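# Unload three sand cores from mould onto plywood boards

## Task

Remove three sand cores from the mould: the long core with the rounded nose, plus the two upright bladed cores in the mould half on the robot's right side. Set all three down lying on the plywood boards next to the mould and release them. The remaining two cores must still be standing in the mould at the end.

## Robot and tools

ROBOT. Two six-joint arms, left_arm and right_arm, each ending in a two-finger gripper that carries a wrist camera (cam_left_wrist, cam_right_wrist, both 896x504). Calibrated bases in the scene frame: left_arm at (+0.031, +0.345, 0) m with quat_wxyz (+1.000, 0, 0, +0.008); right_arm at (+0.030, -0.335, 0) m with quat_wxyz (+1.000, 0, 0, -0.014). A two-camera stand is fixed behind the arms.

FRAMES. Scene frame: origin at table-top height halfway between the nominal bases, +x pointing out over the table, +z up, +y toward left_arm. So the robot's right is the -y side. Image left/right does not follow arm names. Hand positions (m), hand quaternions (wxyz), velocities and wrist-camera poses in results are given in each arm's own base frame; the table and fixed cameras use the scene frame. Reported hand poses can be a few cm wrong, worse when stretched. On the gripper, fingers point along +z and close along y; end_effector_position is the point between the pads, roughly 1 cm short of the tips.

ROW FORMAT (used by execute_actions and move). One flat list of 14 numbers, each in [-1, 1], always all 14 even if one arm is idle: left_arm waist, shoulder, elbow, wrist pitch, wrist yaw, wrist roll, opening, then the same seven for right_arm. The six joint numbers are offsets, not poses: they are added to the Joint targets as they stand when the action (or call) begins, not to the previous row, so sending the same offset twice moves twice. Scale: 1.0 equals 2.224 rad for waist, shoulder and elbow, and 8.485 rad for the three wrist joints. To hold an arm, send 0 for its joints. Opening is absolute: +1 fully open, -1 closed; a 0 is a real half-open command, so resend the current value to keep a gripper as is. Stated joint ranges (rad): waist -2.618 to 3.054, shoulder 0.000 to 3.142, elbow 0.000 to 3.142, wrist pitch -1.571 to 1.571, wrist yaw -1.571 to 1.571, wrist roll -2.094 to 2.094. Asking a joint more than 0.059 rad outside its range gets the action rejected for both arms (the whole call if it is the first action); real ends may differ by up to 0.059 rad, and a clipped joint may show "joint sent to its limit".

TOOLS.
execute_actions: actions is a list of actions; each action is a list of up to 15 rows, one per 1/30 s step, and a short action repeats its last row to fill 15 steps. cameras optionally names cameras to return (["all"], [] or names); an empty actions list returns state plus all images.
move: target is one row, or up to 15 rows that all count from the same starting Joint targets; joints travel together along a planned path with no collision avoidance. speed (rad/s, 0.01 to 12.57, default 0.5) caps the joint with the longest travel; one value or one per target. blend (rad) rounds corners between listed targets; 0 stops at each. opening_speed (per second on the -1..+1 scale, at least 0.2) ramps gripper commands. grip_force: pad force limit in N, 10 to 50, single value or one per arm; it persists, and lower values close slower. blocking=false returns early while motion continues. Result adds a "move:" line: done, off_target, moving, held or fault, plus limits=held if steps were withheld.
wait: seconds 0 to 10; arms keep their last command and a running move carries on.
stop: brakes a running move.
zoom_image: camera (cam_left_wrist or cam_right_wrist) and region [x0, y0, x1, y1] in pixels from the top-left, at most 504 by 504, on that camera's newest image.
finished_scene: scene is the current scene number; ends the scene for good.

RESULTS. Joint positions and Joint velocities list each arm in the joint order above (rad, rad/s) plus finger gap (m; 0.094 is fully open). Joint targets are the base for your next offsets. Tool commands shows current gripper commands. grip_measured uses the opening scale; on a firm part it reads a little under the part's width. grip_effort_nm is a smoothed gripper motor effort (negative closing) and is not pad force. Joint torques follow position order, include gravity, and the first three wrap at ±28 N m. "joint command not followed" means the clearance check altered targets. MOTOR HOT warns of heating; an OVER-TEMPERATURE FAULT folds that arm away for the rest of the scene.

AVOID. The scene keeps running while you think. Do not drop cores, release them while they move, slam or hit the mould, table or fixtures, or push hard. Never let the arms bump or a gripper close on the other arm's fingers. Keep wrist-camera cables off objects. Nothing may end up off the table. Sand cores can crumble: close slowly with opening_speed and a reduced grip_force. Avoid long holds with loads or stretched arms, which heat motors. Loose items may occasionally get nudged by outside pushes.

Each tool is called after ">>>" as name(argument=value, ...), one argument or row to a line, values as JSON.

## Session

>>> execute_actions(
  actions=[],
)

Scene clock: 0.00 s.
left_arm: end_effector_position=(+0.3491, -0.0518, +0.2090) grip_measured=+1.000 grip_effort_nm=n/a end_effector_quat_wxyz=(+0.533, -0.007, +0.815, -0.226) | right_arm: end_effector_position=(+0.3047, +0.0784, +0.1820) grip_measured=+1.000 grip_effort_nm=n/a end_effector_quat_wxyz=(+0.477, +0.034, +0.863, +0.162)
Joint positions: left_arm=[0.064 1.008 0.577 0.059 0.429 -0.249 0.094] | right_arm=[0.21 0.845 0.563 -0.234 -0.068 0.329 0.094]
Joint velocities: within noise
Joint torques (N m): no reading
Heat: left arm: 35 °C; right arm: 36 °C.
Joint targets: left_arm=[0.064 1.000 0.586 0.063 0.431 -0.247] | right_arm=[0.210 0.838 0.575 -0.230 -0.068 0.327]
Tool commands: left_gripper/opening=+1.0 right_gripper/opening=+1.0

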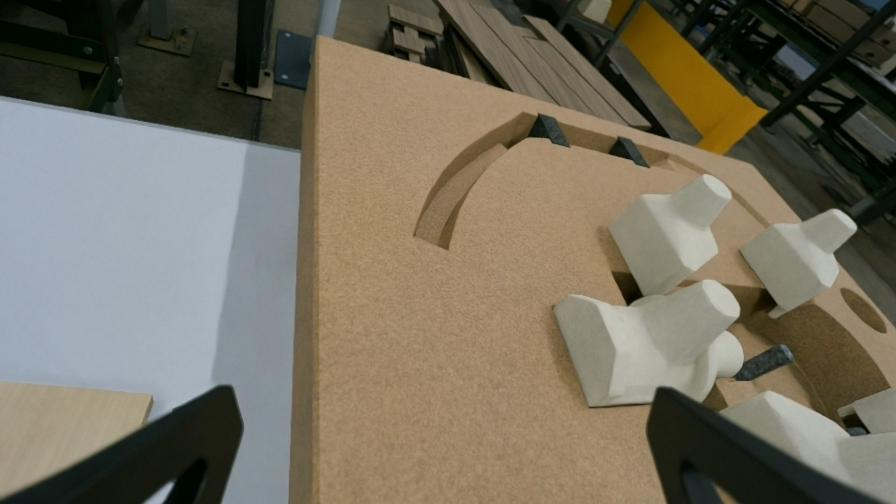

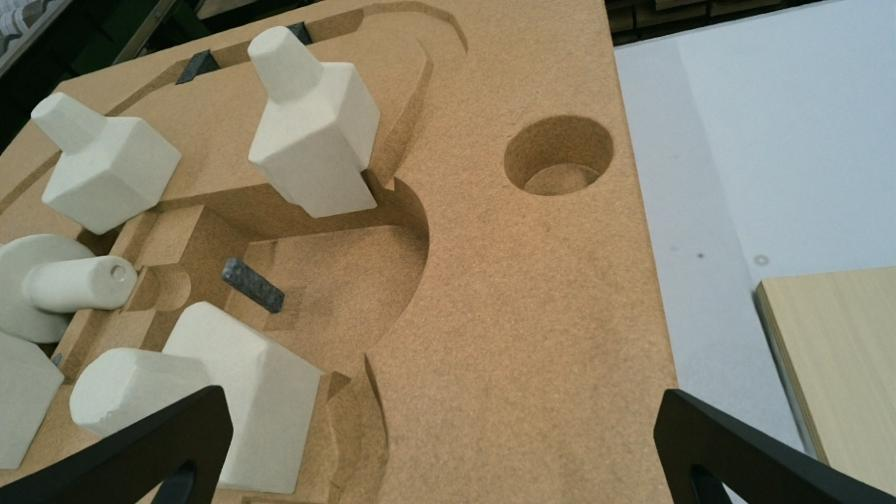

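>>> move(
  target=[
    [-0.2536, 0.2698, 0.5908, -0.1842, -0.0508, 0.0291, 0.3, -0.1259, 0.3426, 0.5957, -0.1497, 0.008, -0.0385, 0.3],
    [-0.415, 0.2338, 0.2356, -0.0245, -0.1338, -0.0193, 0.3, -0.1259, 0.4505, 0.4429, -0.1361, -0.1252, -0.2401, 0.3],
  ],
  speed=[0.9, 0.9],
  blend=[0.15, 0],
  cameras=["all"],
)

Scene clock: 11.87 s.
left_arm: end_effector_position=(+0.3733, -0.2536, +0.2149) grip_measured=+0.302 grip_effort_nm=-0.06 end_effector_quat_wxyz=(+0.530, +0.036, +0.847, -0.017) | right_arm: end_effector_position=(+0.3359, +0.1396, +0.2151) grip_measured=+0.303 grip_effort_nm=-0.13 end_effector_quat_wxyz=(-0.375, +0.605, -0.603, -0.361)
Joint positions: left_arm=[-0.854 1.554 1.119 -0.164 -0.683 -0.398 0.061] | right_arm=[-0.065 1.833 1.569 -1.399 -1.092 -1.696 0.061]
Joint torques (N m): left_arm=[-0.34 -8.95 5.01 2.07 -0.47 -0.19] | right_arm=[-0.53 -6.83 4.36 0.13 -0.8 -0.2]
Heat: left arm: 36 °C; right arm: 38 °C.
Joint targets: left_arm=[-0.859 1.520 1.110 -0.145 -0.704 -0.410] | right_arm=[-0.071 1.840 1.560 -1.385 -1.130 -1.711]
move: off_target (right_arm); right_arm: the wrist yaw is farthest, 0.038 rad from its target

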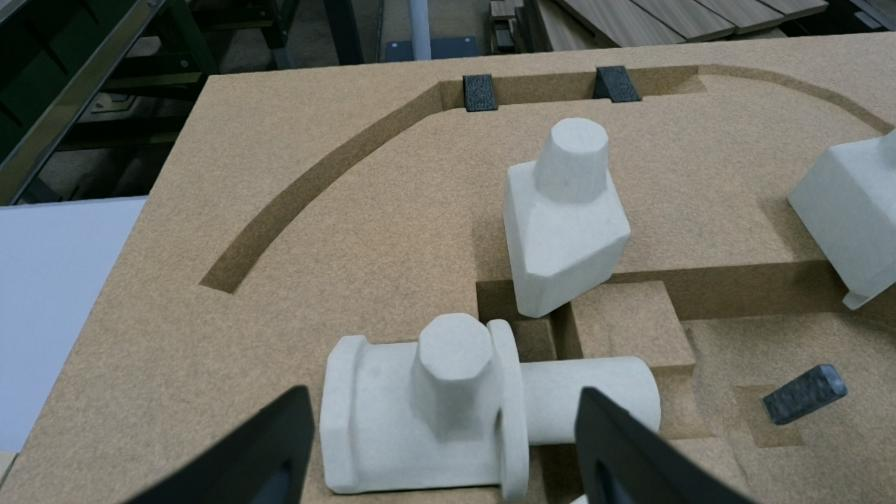

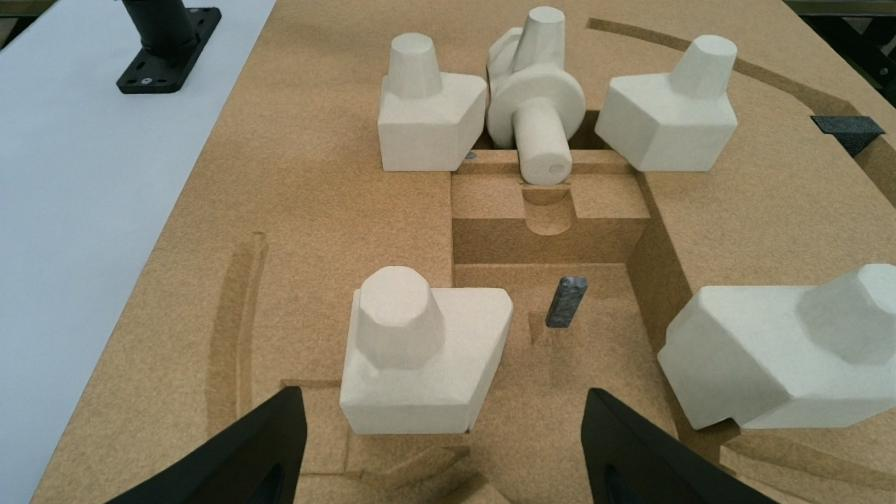

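>>> move(
  target=[
    [0.0204, 0.071, 0.0006, 0.019, 0.0033, 0.0029, 0.3, 0.0571, -0.0735, -0.1441, 0.0526, -0.0016, 0.0363, 0.3],
    [0.0292, 0.1014, 0.0009, 0.0271, 0.0047, 0.0042, 0.3, 0.0832, -0.0767, -0.1702, 0.0721, -0.0026, 0.0509, 0.3],
  ],
  speed=[0.35, 0.2],
  blend=[0.04, 0],
  grip_force=30,
  cameras=["all"],
)

Scene clock: 39.40 s.
left_arm: end_effector_position=(+0.4131, -0.2657, +0.1781) grip_measured=+0.302 grip_effort_nm=-0.05 end_effector_quat_wxyz=(+0.543, +0.017, +0.839, -0.022) | right_arm: end_effector_position=(+0.3178, +0.1983, +0.1692) grip_measured=+0.303 grip_effort_nm=-0.13 end_effector_quat_wxyz=(-0.385, +0.592, -0.601, -0.374)
Joint positions: left_arm=[-0.802 1.729 1.119 0.065 -0.664 -0.377 0.061] | right_arm=[0.108 1.701 1.192 -0.792 -1.116 -1.278 0.061]
Joint torques (N m): left_arm=[0.59 -6.45 4.92 2.1 -0.21 -0.04] | right_arm=[0.55 -9.26 4.52 0.61 -0.79 -0.05]
Heat: left arm: 37 °C; right arm: 37 °C.
Joint targets: left_arm=[-0.794 1.745 1.112 0.085 -0.664 -0.375] | right_arm=[0.114 1.670 1.182 -0.773 -1.152 -1.279]
grip_force (N): 30, 30
move: off_target (right_arm); right_arm: the wrist yaw is farthest, 0.036 rad from its target

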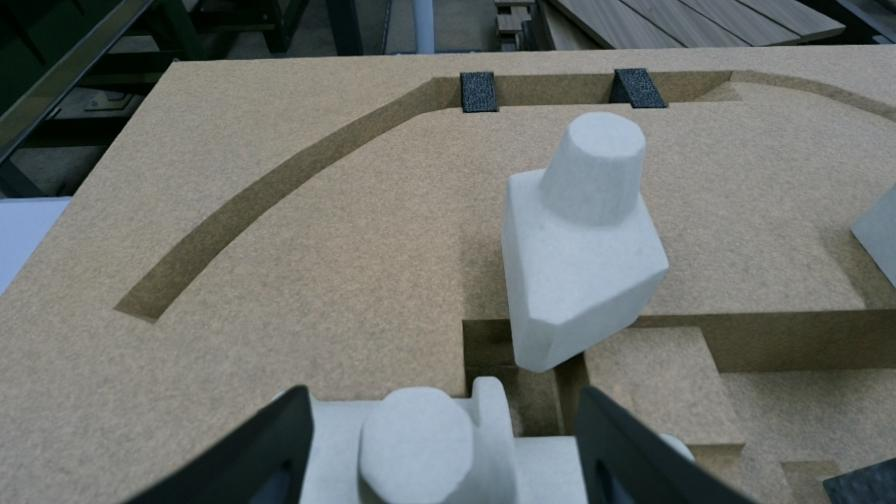

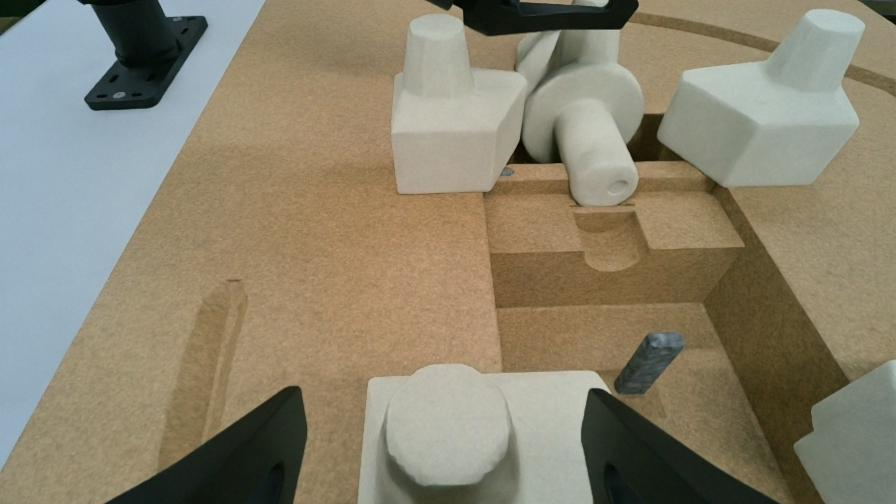

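>>> move(
  target=[0.0068, 0.0013, -0.0139, 0.0044, 0.0015, 0.0011, 0.3, 0.0027, 0, -0.001, 0.0014, 0.0002, 0.0014, 0.3],
  speed=0.15,
  cameras=["all"],
)

Scene clock: 49.87 s.
left_arm: end_effector_position=(+0.4167, -0.2633, +0.1772) grip_measured=+0.302 grip_effort_nm=-0.06 end_effector_quat_wxyz=(+0.550, +0.012, +0.834, -0.031) | right_arm: end_effector_position=(+0.3186, +0.2000, +0.1697) grip_measured=+0.303 grip_effort_nm=-0.13 end_effector_quat_wxyz=(-0.386, +0.592, -0.601, -0.374)
Joint positions: left_arm=[-0.789 1.729 1.095 0.117 -0.65 -0.373 0.061] | right_arm=[0.112 1.701 1.192 -0.78 -1.116 -1.266 0.061]
Joint torques (N m): left_arm=[0.83 -6.19 4.27 1.98 -0.21 0.01] | right_arm=[0.66 -9.26 4.36 0.65 -0.76 -0.04]
Heat: left arm: 37 °C; right arm: 37 °C.
Joint targets: left_arm=[-0.779 1.748 1.081 0.122 -0.652 -0.365] | right_arm=[0.120 1.670 1.180 -0.762 -1.150 -1.267]
grip_force (N): 30, 30
move: done

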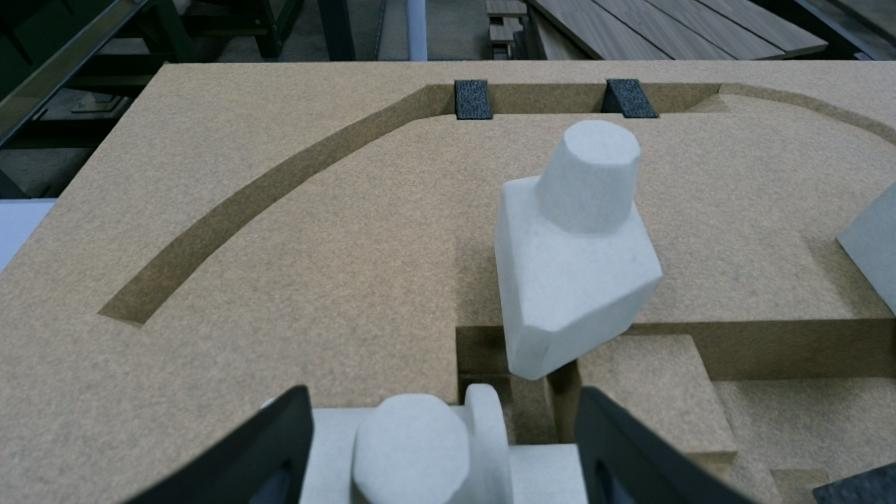

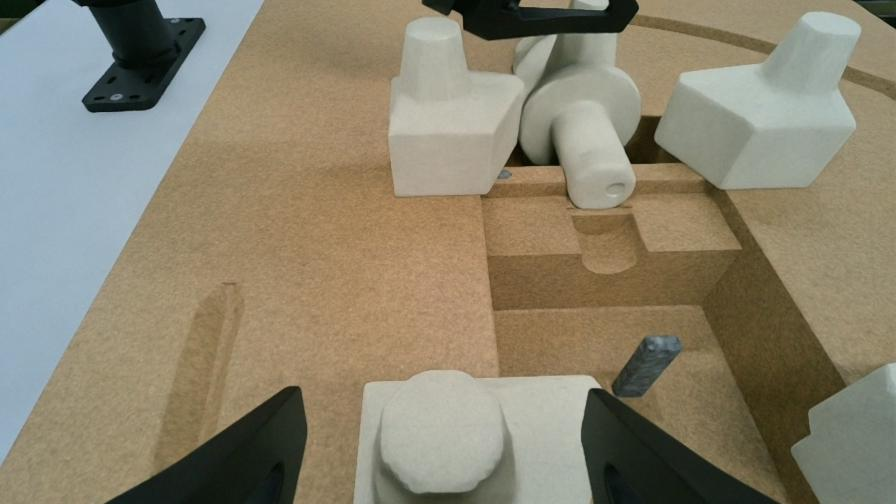

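>>> move(
  target=[0.0075, 0, -0.0076, -0.0018, 0.0016, 0.0012, 0.3, 0, 0, 0, 0, 0, 0, 0.3],
  speed=0.1,
  cameras=["cam_left_wrist"],
)

Scene clock: 60.73 s.
left_arm: end_effector_position=(+0.4173, -0.2529, +0.1653) grip_measured=+0.302 grip_effort_nm=-0.06 end_effector_quat_wxyz=(+0.539, +0.019, +0.842, -0.016) | right_arm: end_effector_position=(+0.3185, +0.2002, +0.1697) grip_measured=+0.303 grip_effort_nm=-0.13 end_effector_quat_wxyz=(-0.386, +0.592, -0.601, -0.374)
Joint positions: left_arm=[-0.769 1.729 1.074 0.105 -0.639 -0.358 0.061] | right_arm=[0.113 1.701 1.192 -0.779 -1.116 -1.266 0.061]
Joint torques (N m): left_arm=[0.49 -6.19 4.7 1.93 -0.17 -0.04] | right_arm=[0.65 -9.25 4.36 0.64 -0.76 -0.05]
Heat: left arm: 37 °C; right arm: 37 °C.
Joint targets: left_arm=[-0.763 1.748 1.065 0.107 -0.638 -0.355] | right_arm=[0.121 1.670 1.180 -0.761 -1.150 -1.267]
grip_force (N): 30, 30
move: done
Images, in order (width x height): cam_left_wrist 896x504.

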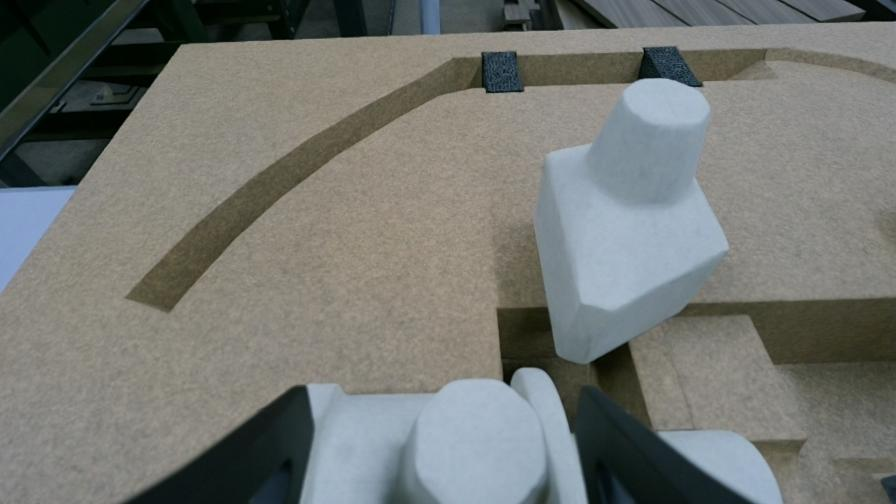

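>>> move(
  target=[-0.0103, 0, 0.0216, -0.0025, -0.0014, -0.0011, 0.3, 0, 0, 0, 0, 0, 0, 0.3],
  speed=0.1,
  cameras=["cam_left_wrist"],
)

Scene clock: 69.17 s.
left_arm: end_effector_position=(+0.4155, -0.2571, +0.1673) grip_measured=+0.302 grip_effort_nm=-0.06 end_effector_quat_wxyz=(+0.536, +0.024, +0.843, -0.017) | right_arm: end_effector_position=(+0.3185, +0.2002, +0.1697) grip_measured=+0.303 grip_effort_nm=-0.13 end_effector_quat_wxyz=(-0.386, +0.592, -0.601, -0.374)
Joint positions: left_arm=[-0.778 1.729 1.087 0.085 -0.638 -0.357 0.061] | right_arm=[0.113 1.701 1.192 -0.779 -1.116 -1.266 0.061]
Joint torques (N m): left_arm=[-0.54 -6.19 7.57 1.95 -0.33 -0.14] | right_arm=[0.64 -9.26 4.36 0.65 -0.77 -0.06]
Heat: left arm: 37 °C; right arm: 37 °C.
Joint targets: left_arm=[-0.785 1.748 1.113 0.086 -0.650 -0.365] | right_arm=[0.121 1.670 1.180 -0.761 -1.150 -1.267]
grip_force (N): 30, 30
move: done
Images, in order (width x height): cam_left_wrist 896x504.

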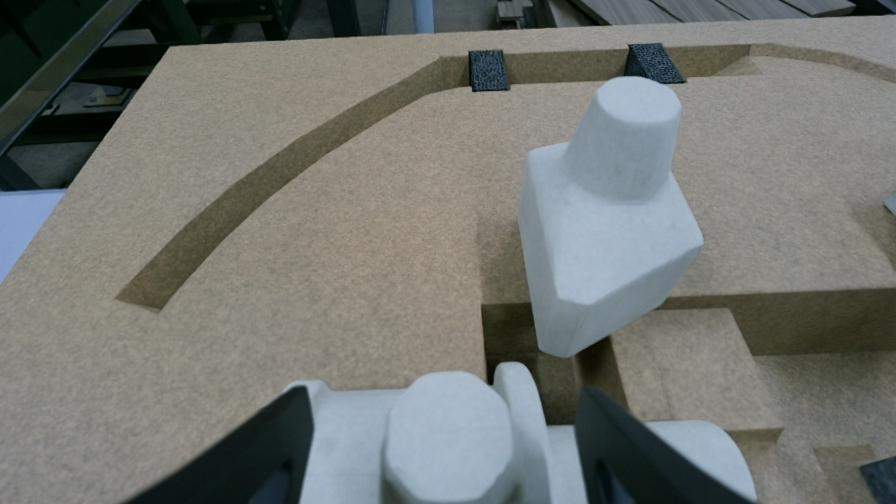

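>>> move(
  target=[
    [0, 0, 0, 0, 0, 0, -0.6, 0, 0, 0, 0, 0, 0, -0.6],
    [0, -0.036, 0.02, 0.004, 0, 0, -0.6, 0, -0.009, 0.018, 0, -0.0035, 0, -0.6],
    [0, -0.0629, 0.0715, -0.0111, -0.002, 0, -0.6, 0, -0.0207, 0.1052, -0.0204, -0.0042, 0, -0.6],
    [0, -0.0798, 0.1623, -0.0348, -0.0033, 0, -0.6, 0, -0.0175, 0.1978, -0.044, -0.0042, 0, -0.6],
  ],
  speed=[0.1, 0.12, 0.12, 0.25],
  blend=[0, 0.02, 0.03, 0],
  opening_speed=0.5,
  cameras=["all"],
)

Scene clock: 82.10 s.
left_arm: end_effector_position=(+0.4141, -0.2586, +0.2708) grip_measured=-0.359 grip_effort_nm=-0.62 end_effector_quat_wxyz=(+0.536, +0.024, +0.844, -0.026) | right_arm: end_effector_position=(+0.3251, +0.2001, +0.2726) grip_measured=-0.405 grip_effort_nm=-0.63 end_effector_quat_wxyz=(-0.396, +0.598, -0.596, -0.360)
Joint positions: left_arm=[-0.778 1.645 1.414 -0.319 -0.624 -0.365 0.03] | right_arm=[0.113 1.676 1.574 -1.144 -1.105 -1.259 0.028]
Joint torques (N m): left_arm=[-0.54 -12.85 10.93 3.11 -0.83 -0.07] | right_arm=[0.65 -10.26 9.1 0.64 -1.21 -0.13]
Heat: left arm: 38 °C; right arm: 38 °C.
Joint targets: left_arm=[-0.785 1.571 1.474 -0.210 -0.678 -0.364] | right_arm=[0.121 1.631 1.619 -1.135 -1.186 -1.267]
grip_force (N): 30, 30
move: off_target (left_arm, right_arm); left_arm: the wrist pitch is farthest, 0.110 rad from its target; right_arm: the wrist yaw is farthest, 0.081 rad from its target

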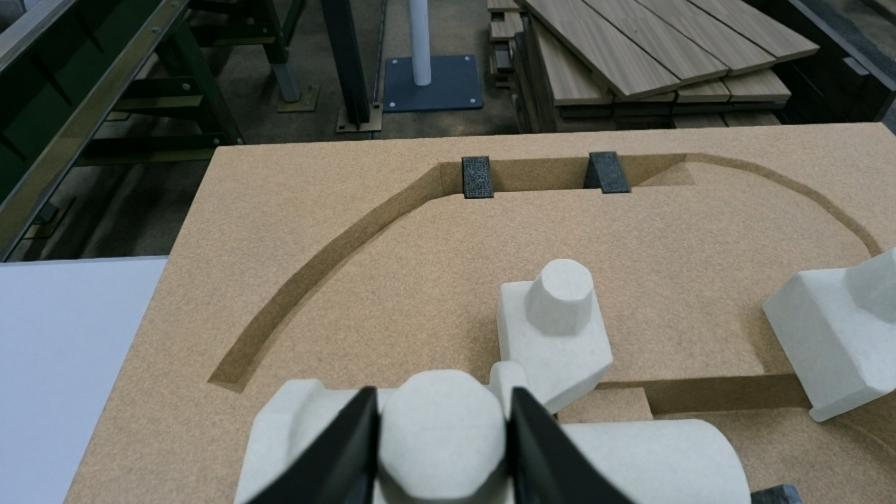

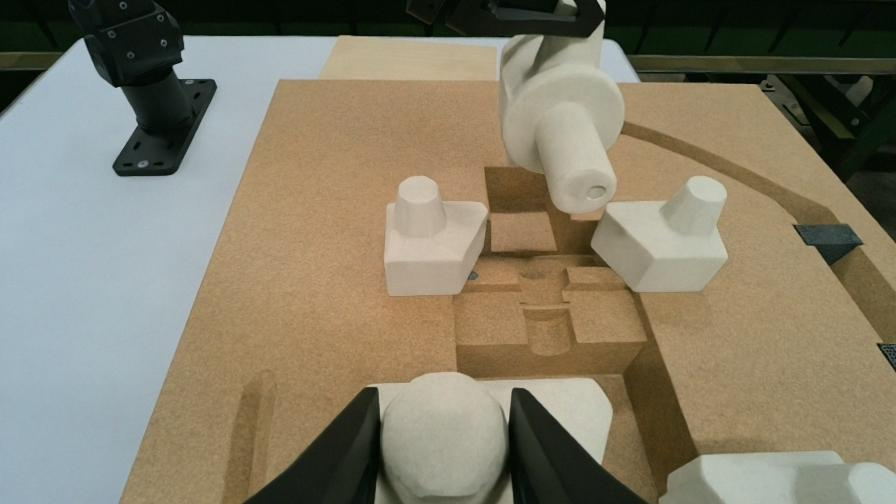

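>>> move(
  target=[0.5373, -0.3714, -0.303, -0.0106, 0.0776, 0.0429, -0.6, -0.2797, -0.1218, 0.0288, -0.043, 0.1398, 0.1493, -0.6],
  speed=0.6,
  cameras=["all"],
)

Scene clock: 91.53 s.
left_arm: end_effector_position=(+0.2773, +0.1248, +0.2557) grip_measured=-0.359 grip_effort_nm=-0.63 end_effector_quat_wxyz=(+0.520, -0.180, +0.827, +0.116) | right_arm: end_effector_position=(+0.2417, -0.1279, +0.2594) grip_measured=-0.405 grip_effort_nm=-0.63 end_effector_quat_wxyz=(+0.156, +0.239, +0.958, -0.034)
Joint positions: left_arm=[0.404 0.784 0.781 -0.445 -0.026 -0.008 0.03] | right_arm=[-0.498 1.389 1.64 -1.502 -0.011 -0.006 0.028]
Joint torques (N m): left_arm=[0.51 -3.56 7.41 3.69 0.08 0.04] | right_arm=[-0.31 -6.09 8.4 0.64 0.12 0.05]
Heat: left arm: 41 °C; right arm: 40 °C.
Joint targets: left_arm=[0.410 0.745 0.800 -0.300 -0.020 0.000] | right_arm=[-0.502 1.360 1.684 -1.500 0.000 0.000]
grip_force (N): 30, 30
move: off_target (left_arm, right_arm); left_arm: the wrist pitch is farthest, 0.145 rad from its target; right_arm: the elbow is farthest, 0.043 rad from its target

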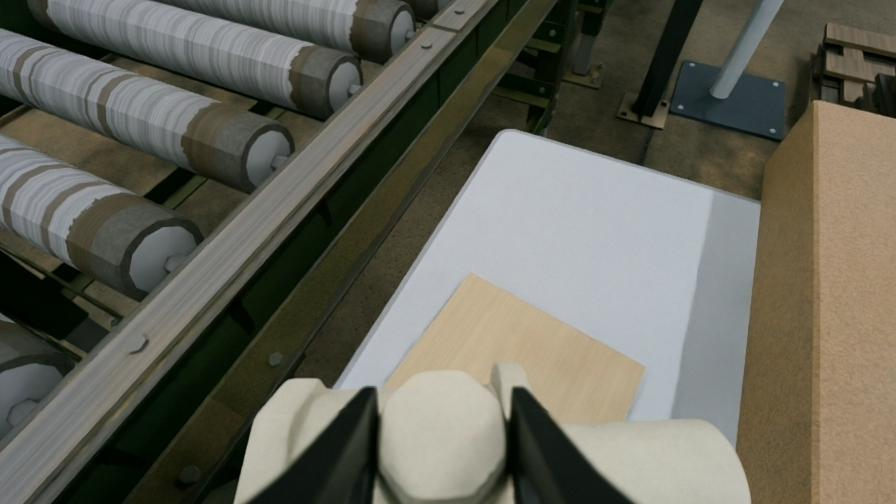

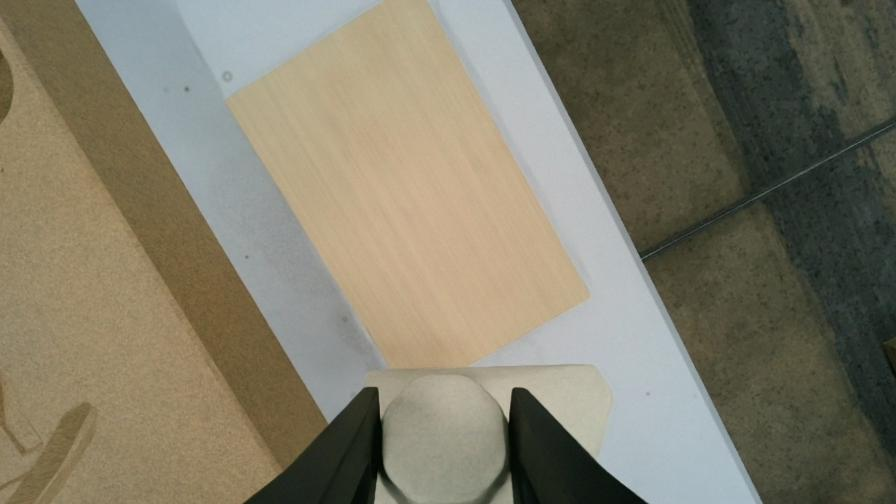

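>>> move(
  target=[
    [-0.018, 0.0205, -0.0962, 0.0316, 0, 0, -0.6, 0.0234, 0.2518, 0.0153, 0, 0.0118, -0.0552, -0.6],
    [-0.036, 0.0409, -0.1924, 0.0631, 0, 0, -0.6, 0.051, 0.3606, 0.0261, -0.0016, 0.0217, -0.0441, -0.6],
  ],
  speed=[0.45, 0.2],
  blend=[0.05, 0],
  cameras=["all"],
)

Scene clock: 125.37 s.
left_arm: end_effector_position=(+0.2984, +0.1105, +0.1490) grip_measured=-0.359 grip_effort_nm=-0.63 end_effector_quat_wxyz=(+0.533, -0.151, +0.827, +0.099) | right_arm: end_effector_position=(+0.2916, -0.1529, +0.0635) grip_measured=-0.412 grip_effort_nm=-0.63 end_effector_quat_wxyz=(-0.189, -0.012, +0.982, -0.015)
Joint positions: left_arm=[0.338 0.852 0.352 0.074 -0.025 -0.008 0.03] | right_arm=[-0.392 2.141 1.727 -1.497 0.173 -0.386 0.028]
Joint torques (N m): left_arm=[-0.58 -2.14 7.42 3.91 0.07 0.03] | right_arm=[0.29 -7.62 5.65 -0.59 0.18 0.1]
Heat: left arm: 60 °C; right arm: 41 °C.
Joint targets: left_arm=[0.329 0.836 0.372 0.236 -0.019 -0.001] | right_arm=[-0.388 2.162 1.741 -1.513 0.184 -0.374]
grip_force (N): 30, 30
move: off_target (left_arm); left_arm: the wrist pitch is farthest, 0.162 rad from its target

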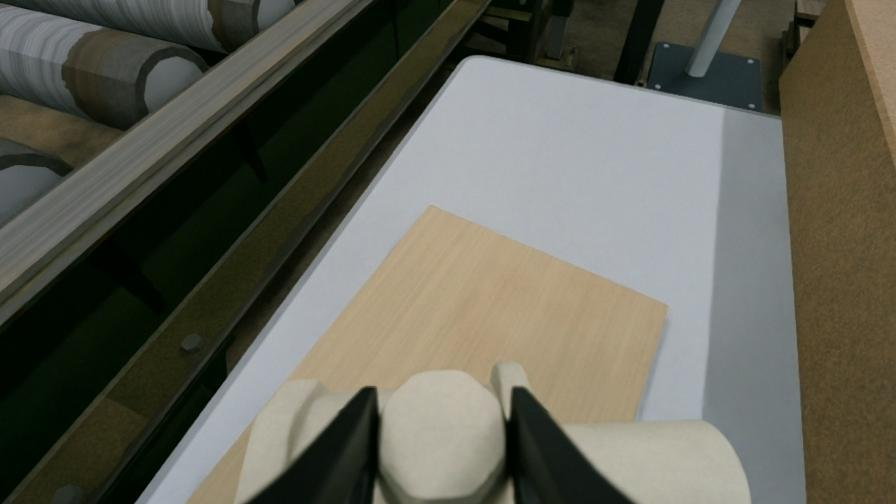

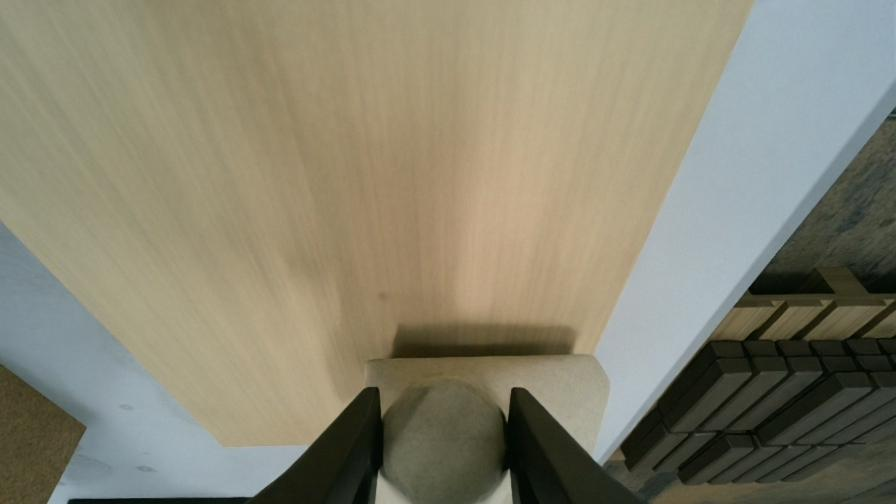

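>>> move(
  target=[0, 0.0247, -0.009, 0.0035, 0, 0, -0.6, 0.0018, 0.0247, 0, -0.0003, 0.0009, 0.0008, -0.6],
  speed=0.06,
  cameras=["all"],
)

Scene clock: 135.10 s.
left_arm: end_effector_position=(+0.3010, +0.1114, +0.1356) grip_measured=-0.359 grip_effort_nm=-0.63 end_effector_quat_wxyz=(+0.522, -0.152, +0.834, +0.098) | right_arm: end_effector_position=(+0.2874, -0.1527, +0.0470) grip_measured=-0.413 grip_effort_nm=-0.63 end_effector_quat_wxyz=(-0.218, -0.013, +0.976, -0.011)
Joint positions: left_arm=[0.338 0.903 0.337 0.114 -0.025 -0.007 0.03] | right_arm=[-0.388 2.197 1.727 -1.5 0.187 -0.377 0.028]
Joint torques (N m): left_arm=[-0.55 -2.14 6.8 3.78 0.09 0.01] | right_arm=[0.32 -7.98 5.53 -0.7 0.13 0.07]
Heat: left arm: 64 °C; right arm: 39 °C.
Joint targets: left_arm=[0.329 0.891 0.352 0.265 -0.020 -0.001] | right_arm=[-0.384 2.217 1.741 -1.516 0.192 -0.368]
grip_force (N): 30, 30
move: off_target (left_arm); left_arm: the wrist pitch is farthest, 0.152 rad from its target

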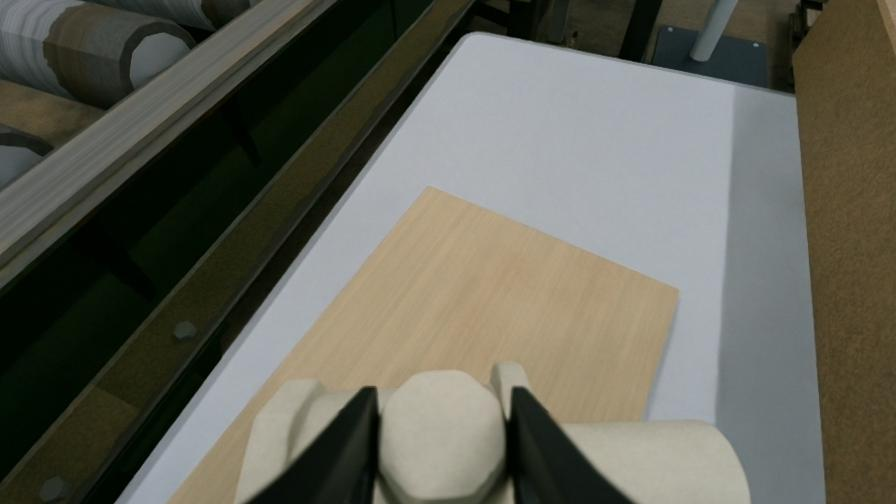

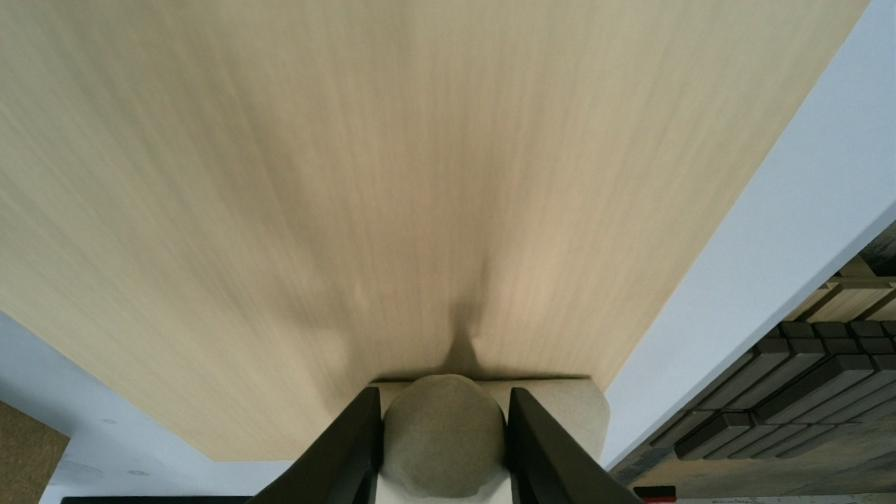

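>>> move(
  target=[0, 0.0099, -0.009, 0.0035, 0, 0, -0.6, 0, 0.0067, 0, 0, 0, 0, -0.6],
  speed=0.06,
  cameras=["cam_right_wrist"],
)

Scene clock: 138.43 s.
left_arm: end_effector_position=(+0.3037, +0.1124, +0.1344) grip_measured=-0.359 grip_effort_nm=-0.63 end_effector_quat_wxyz=(+0.529, -0.149, +0.830, +0.100) | right_arm: end_effector_position=(+0.2870, -0.1528, +0.0456) grip_measured=-0.413 grip_effort_nm=-0.63 end_effector_quat_wxyz=(-0.221, -0.013, +0.975, -0.010)
Joint positions: left_arm=[0.338 0.922 0.322 0.165 -0.025 -0.003 0.03] | right_arm=[-0.388 2.205 1.73 -1.504 0.189 -0.375 0.028]
Joint torques (N m): left_arm=[-0.58 -1.91 6.46 3.54 0.08 -0.04] | right_arm=[0.31 -7.45 5.24 -0.67 0.1 0.05]
Heat: left arm: 65 °C; right arm: 39 °C.
Joint targets: left_arm=[0.329 0.913 0.332 0.295 -0.020 0.000] | right_arm=[-0.384 2.232 1.742 -1.516 0.192 -0.368]
grip_force (N): 30, 30
move: off_target (left_arm); left_arm: the wrist pitch is farthest, 0.130 rad from its target
Images, in order (width x height): cam_right_wrist 896x504.

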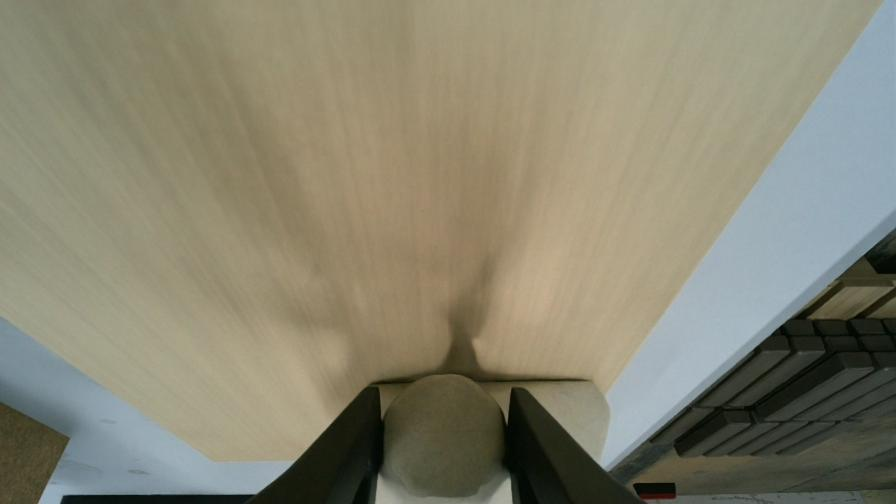

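>>> move(
  target=[0, 0.0075, -0.004, 0.001, 0, 0, -0.6, 0, -0.008, 0, 0, 0, 0, -0.6],
  speed=0.06,
  cameras=["cam_left_wrist"],
)

Scene clock: 141.73 s.
left_arm: end_effector_position=(+0.3055, +0.1130, +0.1339) grip_measured=-0.359 grip_effort_nm=-0.63 end_effector_quat_wxyz=(+0.532, -0.148, +0.828, +0.101) | right_arm: end_effector_position=(+0.2870, -0.1528, +0.0456) grip_measured=-0.413 grip_effort_nm=-0.63 end_effector_quat_wxyz=(-0.221, -0.013, +0.975, -0.010)
Joint positions: left_arm=[0.338 0.935 0.316 0.191 -0.025 -0.001 0.03] | right_arm=[-0.388 2.205 1.73 -1.504 0.189 -0.375 0.028]
Joint torques (N m): left_arm=[-0.54 -1.73 6 3.33 0.06 -0.07] | right_arm=[0.32 -8.81 5.23 -0.67 0.11 0.05]
Heat: left arm: 65 °C; right arm: 39 °C.
Joint targets: left_arm=[0.329 0.929 0.323 0.304 -0.020 -0.001] | right_arm=[-0.384 2.214 1.742 -1.516 0.192 -0.368]
grip_force (N): 30, 30
move: off_target (left_arm); left_arm: the wrist pitch is farthest, 0.113 rad from its target
Images, in order (width x height): cam_left_wrist 896x504.

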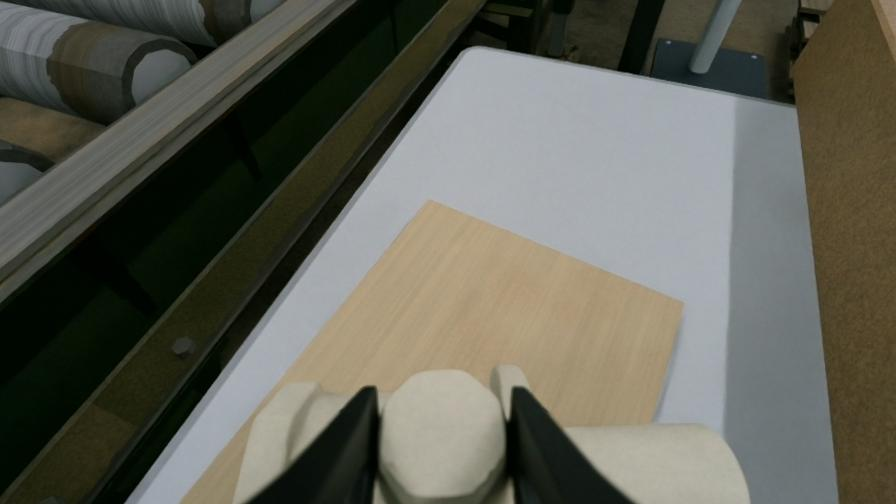

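>>> move(
  target=[
    [0, 0, 0, -0.011, 0, 0, -0.6, 0, 0, 0, 0, 0, 0, -0.6],
    [0, 0, 0, -0.011, 0, 0, 0.2, 0, 0, 0, 0, 0, 0, -0.1],
  ],
  speed=0.1,
  opening_speed=0.35,
  cameras=["all"],
)

Scene clock: 148.93 s.
left_arm: end_effector_position=(+0.3048, +0.1128, +0.1323) grip_measured=+0.198 grip_effort_nm=0.13 end_effector_quat_wxyz=(+0.529, -0.147, +0.830, +0.102) | right_arm: end_effector_position=(+0.2870, -0.1528, +0.0456) grip_measured=-0.103 grip_effort_nm=0.18 end_effector_quat_wxyz=(-0.221, -0.012, +0.975, -0.011)
Joint positions: left_arm=[0.338 0.935 0.316 0.184 -0.025 0.004 0.056] | right_arm=[-0.388 2.205 1.73 -1.504 0.189 -0.374 0.042]
Joint torques (N m): left_arm=[-0.53 -1.76 6.08 2.41 0.07 -0.11] | right_arm=[0.29 -8.8 5.24 -0.68 0.11 0.03]
Heat: left arm: 62 °C; right arm: 39 °C.
Joint targets: left_arm=[0.329 0.930 0.323 0.210 -0.020 -0.001] | right_arm=[-0.384 2.214 1.742 -1.516 0.192 -0.368]
grip_force (N): 30, 30
move: done

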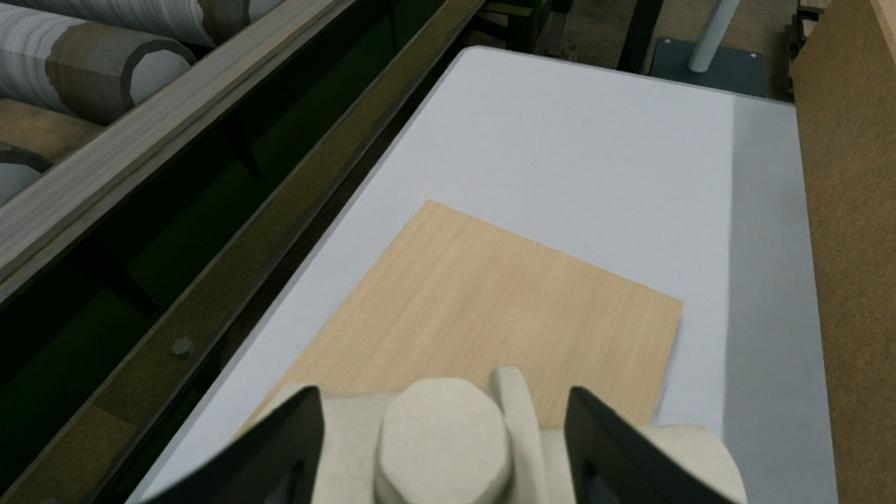

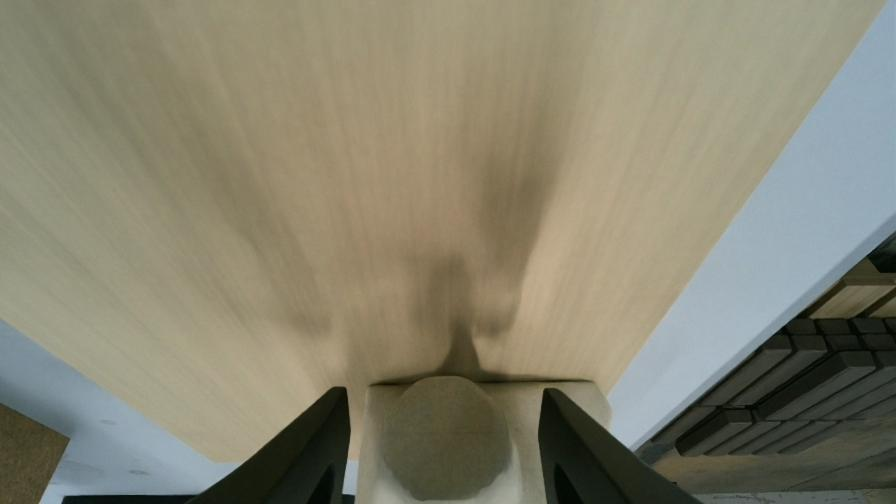

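>>> move(
  target=[
    [0, -0.1, 0, 0, 0, 0, 0.2, 0, -0.054, 0, 0, 0, 0, -0.1],
    [0, -0.1, 0.2, -0.1, 0, 0, 0.2, 0.0153, -0.321, -0.0549, 0.0608, -0.0226, 0.0434, -0.1],
    [0, -0.097, 0.4, -0.2, 0.0024, 0, 0.2, 0.4649, -0.2886, -0.2828, 0.1749, 0.0466, 0.0801, 0.3],
  ],
  speed=[0.25, 0.7, 0.8],
  blend=[0.02, 0.15, 0],
  cameras=["all"],
)

Scene clock: 163.30 s.
left_arm: end_effector_position=(+0.1367, +0.0506, +0.2455) grip_measured=+0.198 grip_effort_nm=0.12 end_effector_quat_wxyz=(+0.273, -0.161, +0.947, +0.051) | right_arm: end_effector_position=(+0.4242, +0.2025, +0.2234) grip_measured=+0.297 grip_effort_nm=0.18 end_effector_quat_wxyz=(+0.544, -0.004, +0.839, +0.006)
Joint positions: left_arm=[0.338 0.718 1.191 -1.48 -0.008 0.004 0.056] | right_arm=[0.653 1.568 1.121 -0.06 0.575 0.3 0.061]
Joint torques (N m): left_arm=[-0.54 1.26 5.74 1.45 0.15 -0.11] | right_arm=[-0.31 -6.11 5.55 1.61 0.24 0.09]
Heat: left arm: 57 °C; right arm: 38 °C.
Joint targets: left_arm=[0.329 0.714 1.212 -1.487 0.001 -0.001] | right_arm=[0.650 1.572 1.112 -0.032 0.587 0.312]
grip_force (N): 30, 30
move: done

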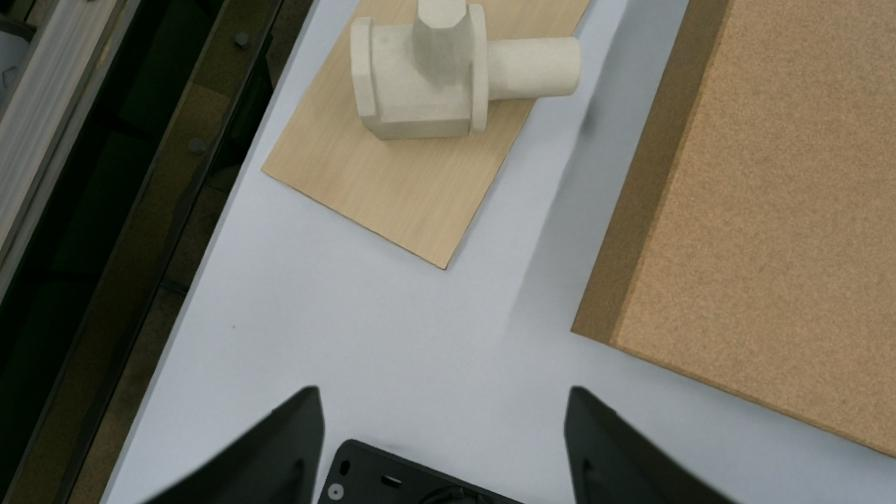

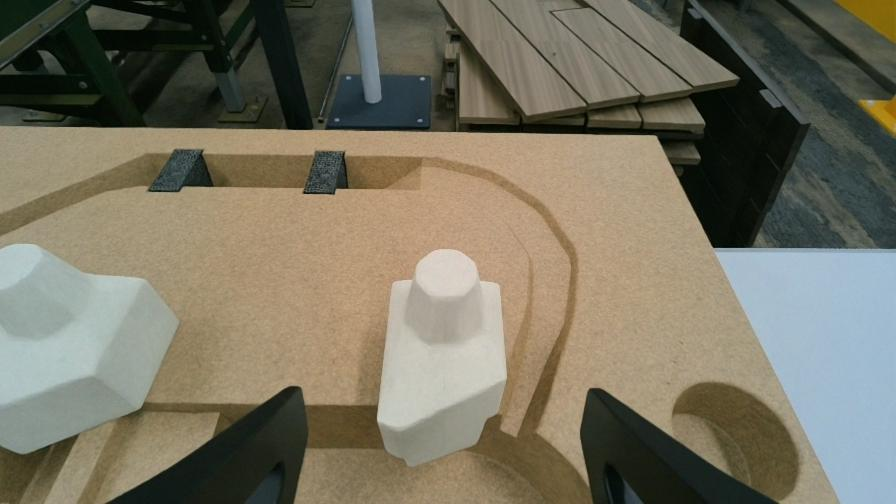

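>>> move(
  target=[0, 0, 0, 0, 0, 0, 0.2, -0.055, 0.1506, 0.0949, 0.019, -0.0112, -0.0068, 0.3],
  speed=0.25,
  cameras=["cam_right_wrist"],
)

Scene clock: 172.23 s.
left_arm: end_effector_position=(+0.1367, +0.0506, +0.2455) grip_measured=+0.198 grip_effort_nm=0.13 end_effector_quat_wxyz=(+0.273, -0.161, +0.947, +0.051) | right_arm: end_effector_position=(+0.5080, +0.2010, +0.1658) grip_measured=+0.297 grip_effort_nm=0.18 end_effector_quat_wxyz=(+0.534, +0.008, +0.845, -0.007)
Joint positions: left_arm=[0.338 0.718 1.191 -1.48 -0.008 0.004 0.056] | right_arm=[0.533 1.898 1.288 0.099 0.496 0.256 0.061]
Joint torques (N m): left_arm=[-0.55 1.22 5.83 1.42 0.13 -0.12] | right_arm=[-0.54 -8.18 8.84 1.59 0.08 -0.04]
Heat: left arm: 53 °C; right arm: 38 °C.
Joint targets: left_arm=[0.329 0.714 1.212 -1.487 0.001 -0.001] | right_arm=[0.528 1.907 1.324 0.130 0.492 0.254]
grip_force (N): 30, 30
move: done
Images, in order (width x height): cam_right_wrist 896x504.

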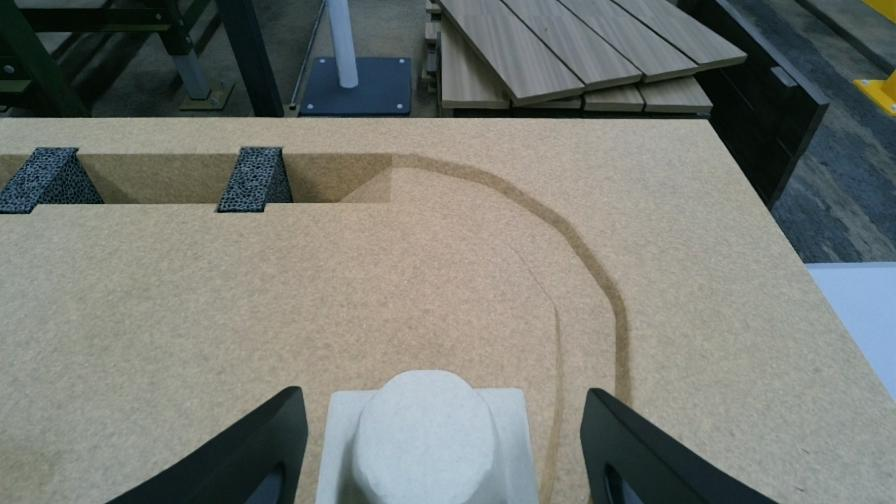

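>>> move(
  target=[0, 0, 0, 0, 0, 0, 0.2, 0.0076, 0.003, 0.0063, 0, 0, 0, 0.3],
  speed=0.1,
  cameras=["cam_right_wrist"],
)

Scene clock: 178.47 s.
left_arm: end_effector_position=(+0.1367, +0.0506, +0.2455) grip_measured=+0.198 grip_effort_nm=0.13 end_effector_quat_wxyz=(+0.273, -0.161, +0.947, +0.051) | right_arm: end_effector_position=(+0.5101, +0.2047, +0.1729) grip_measured=+0.297 grip_effort_nm=0.18 end_effector_quat_wxyz=(+0.540, +0.008, +0.841, -0.002)
Joint positions: left_arm=[0.338 0.718 1.191 -1.48 -0.008 0.004 0.056] | right_arm=[0.537 1.898 1.304 0.101 0.496 0.256 0.061]
Joint torques (N m): left_arm=[-0.53 1.25 5.85 1.42 0.13 -0.11] | right_arm=[0.64 -7.69 8.75 1.64 0.08 -0.06]
Heat: left arm: 51 °C; right arm: 39 °C.
Joint targets: left_arm=[0.329 0.714 1.212 -1.487 0.001 -0.001] | right_arm=[0.545 1.913 1.338 0.130 0.492 0.254]
grip_force (N): 30, 30
move: done
Images, in order (width x height): cam_right_wrist 896x504.

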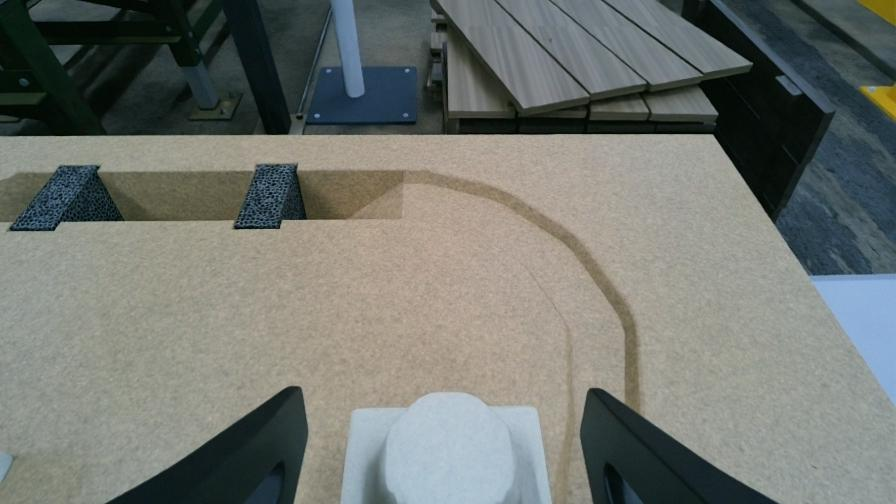

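>>> move(
  target=[
    [0, 0, 0, 0, 0, 0, 0.2, 0, 0.0058, 0, 0, 0, 0, 0.3],
    [0, 0, 0, 0, 0, 0, 0.2, 0, 0.0058, 0, 0, 0, 0, -0.6],
    [0, 0, 0, 0, 0, 0, 0.2, 0, -0.0036, 0.0135, 0, 0, 0, -0.6],
    [0, 0, 0, 0, 0, 0, 0.2, 0, -0.04, 0.0755, -0.0158, 0.0035, 0, -0.6],
    [0, 0, 0, 0, 0, 0, 0.2, 0, -0.0414, 0.1992, -0.0484, 0.0035, 0, -0.6],
  ],
  speed=[0.1, 0.1, 0.12, 0.12, 0.3],
  blend=[0, 0, 0.02, 0.03, 0],
  opening_speed=0.6,
  grip_force=40,
  cameras=["cam_right_wrist"],
)

Scene clock: 193.03 s.
left_arm: end_effector_position=(+0.1367, +0.0506, +0.2455) grip_measured=+0.198 grip_effort_nm=0.13 end_effector_quat_wxyz=(+0.273, -0.161, +0.947, +0.051) | right_arm: end_effector_position=(+0.5190, +0.2099, +0.2864) grip_measured=-0.337 grip_effort_nm=-0.82 end_effector_quat_wxyz=(+0.543, +0.009, +0.839, -0.002)
Joint positions: left_arm=[0.338 0.718 1.191 -1.48 -0.008 0.004 0.056] | right_arm=[0.537 1.878 1.729 -0.336 0.499 0.254 0.031]
Joint torques (N m): left_arm=[-0.55 1.21 5.85 1.42 0.13 -0.11] | right_arm=[0.59 -13.7 10.48 1.92 0.33 -0.04]
Heat: left arm: 47 °C; right arm: 42 °C.
Joint targets: left_arm=[0.329 0.714 1.212 -1.487 0.001 -0.001] | right_arm=[0.544 1.821 1.781 -0.281 0.522 0.254]
grip_force (N): 40, 40
move: off_target (right_arm); blend cut to 0.015 rad at target 3; right_arm: the shoulder is farthest, 0.057 rad from its target
Images, in order (width x height): cam_right_wrist 896x504.

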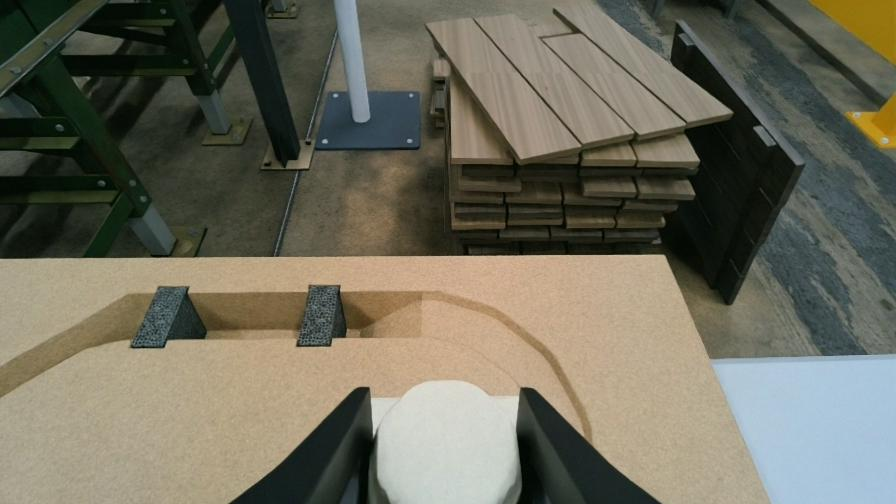

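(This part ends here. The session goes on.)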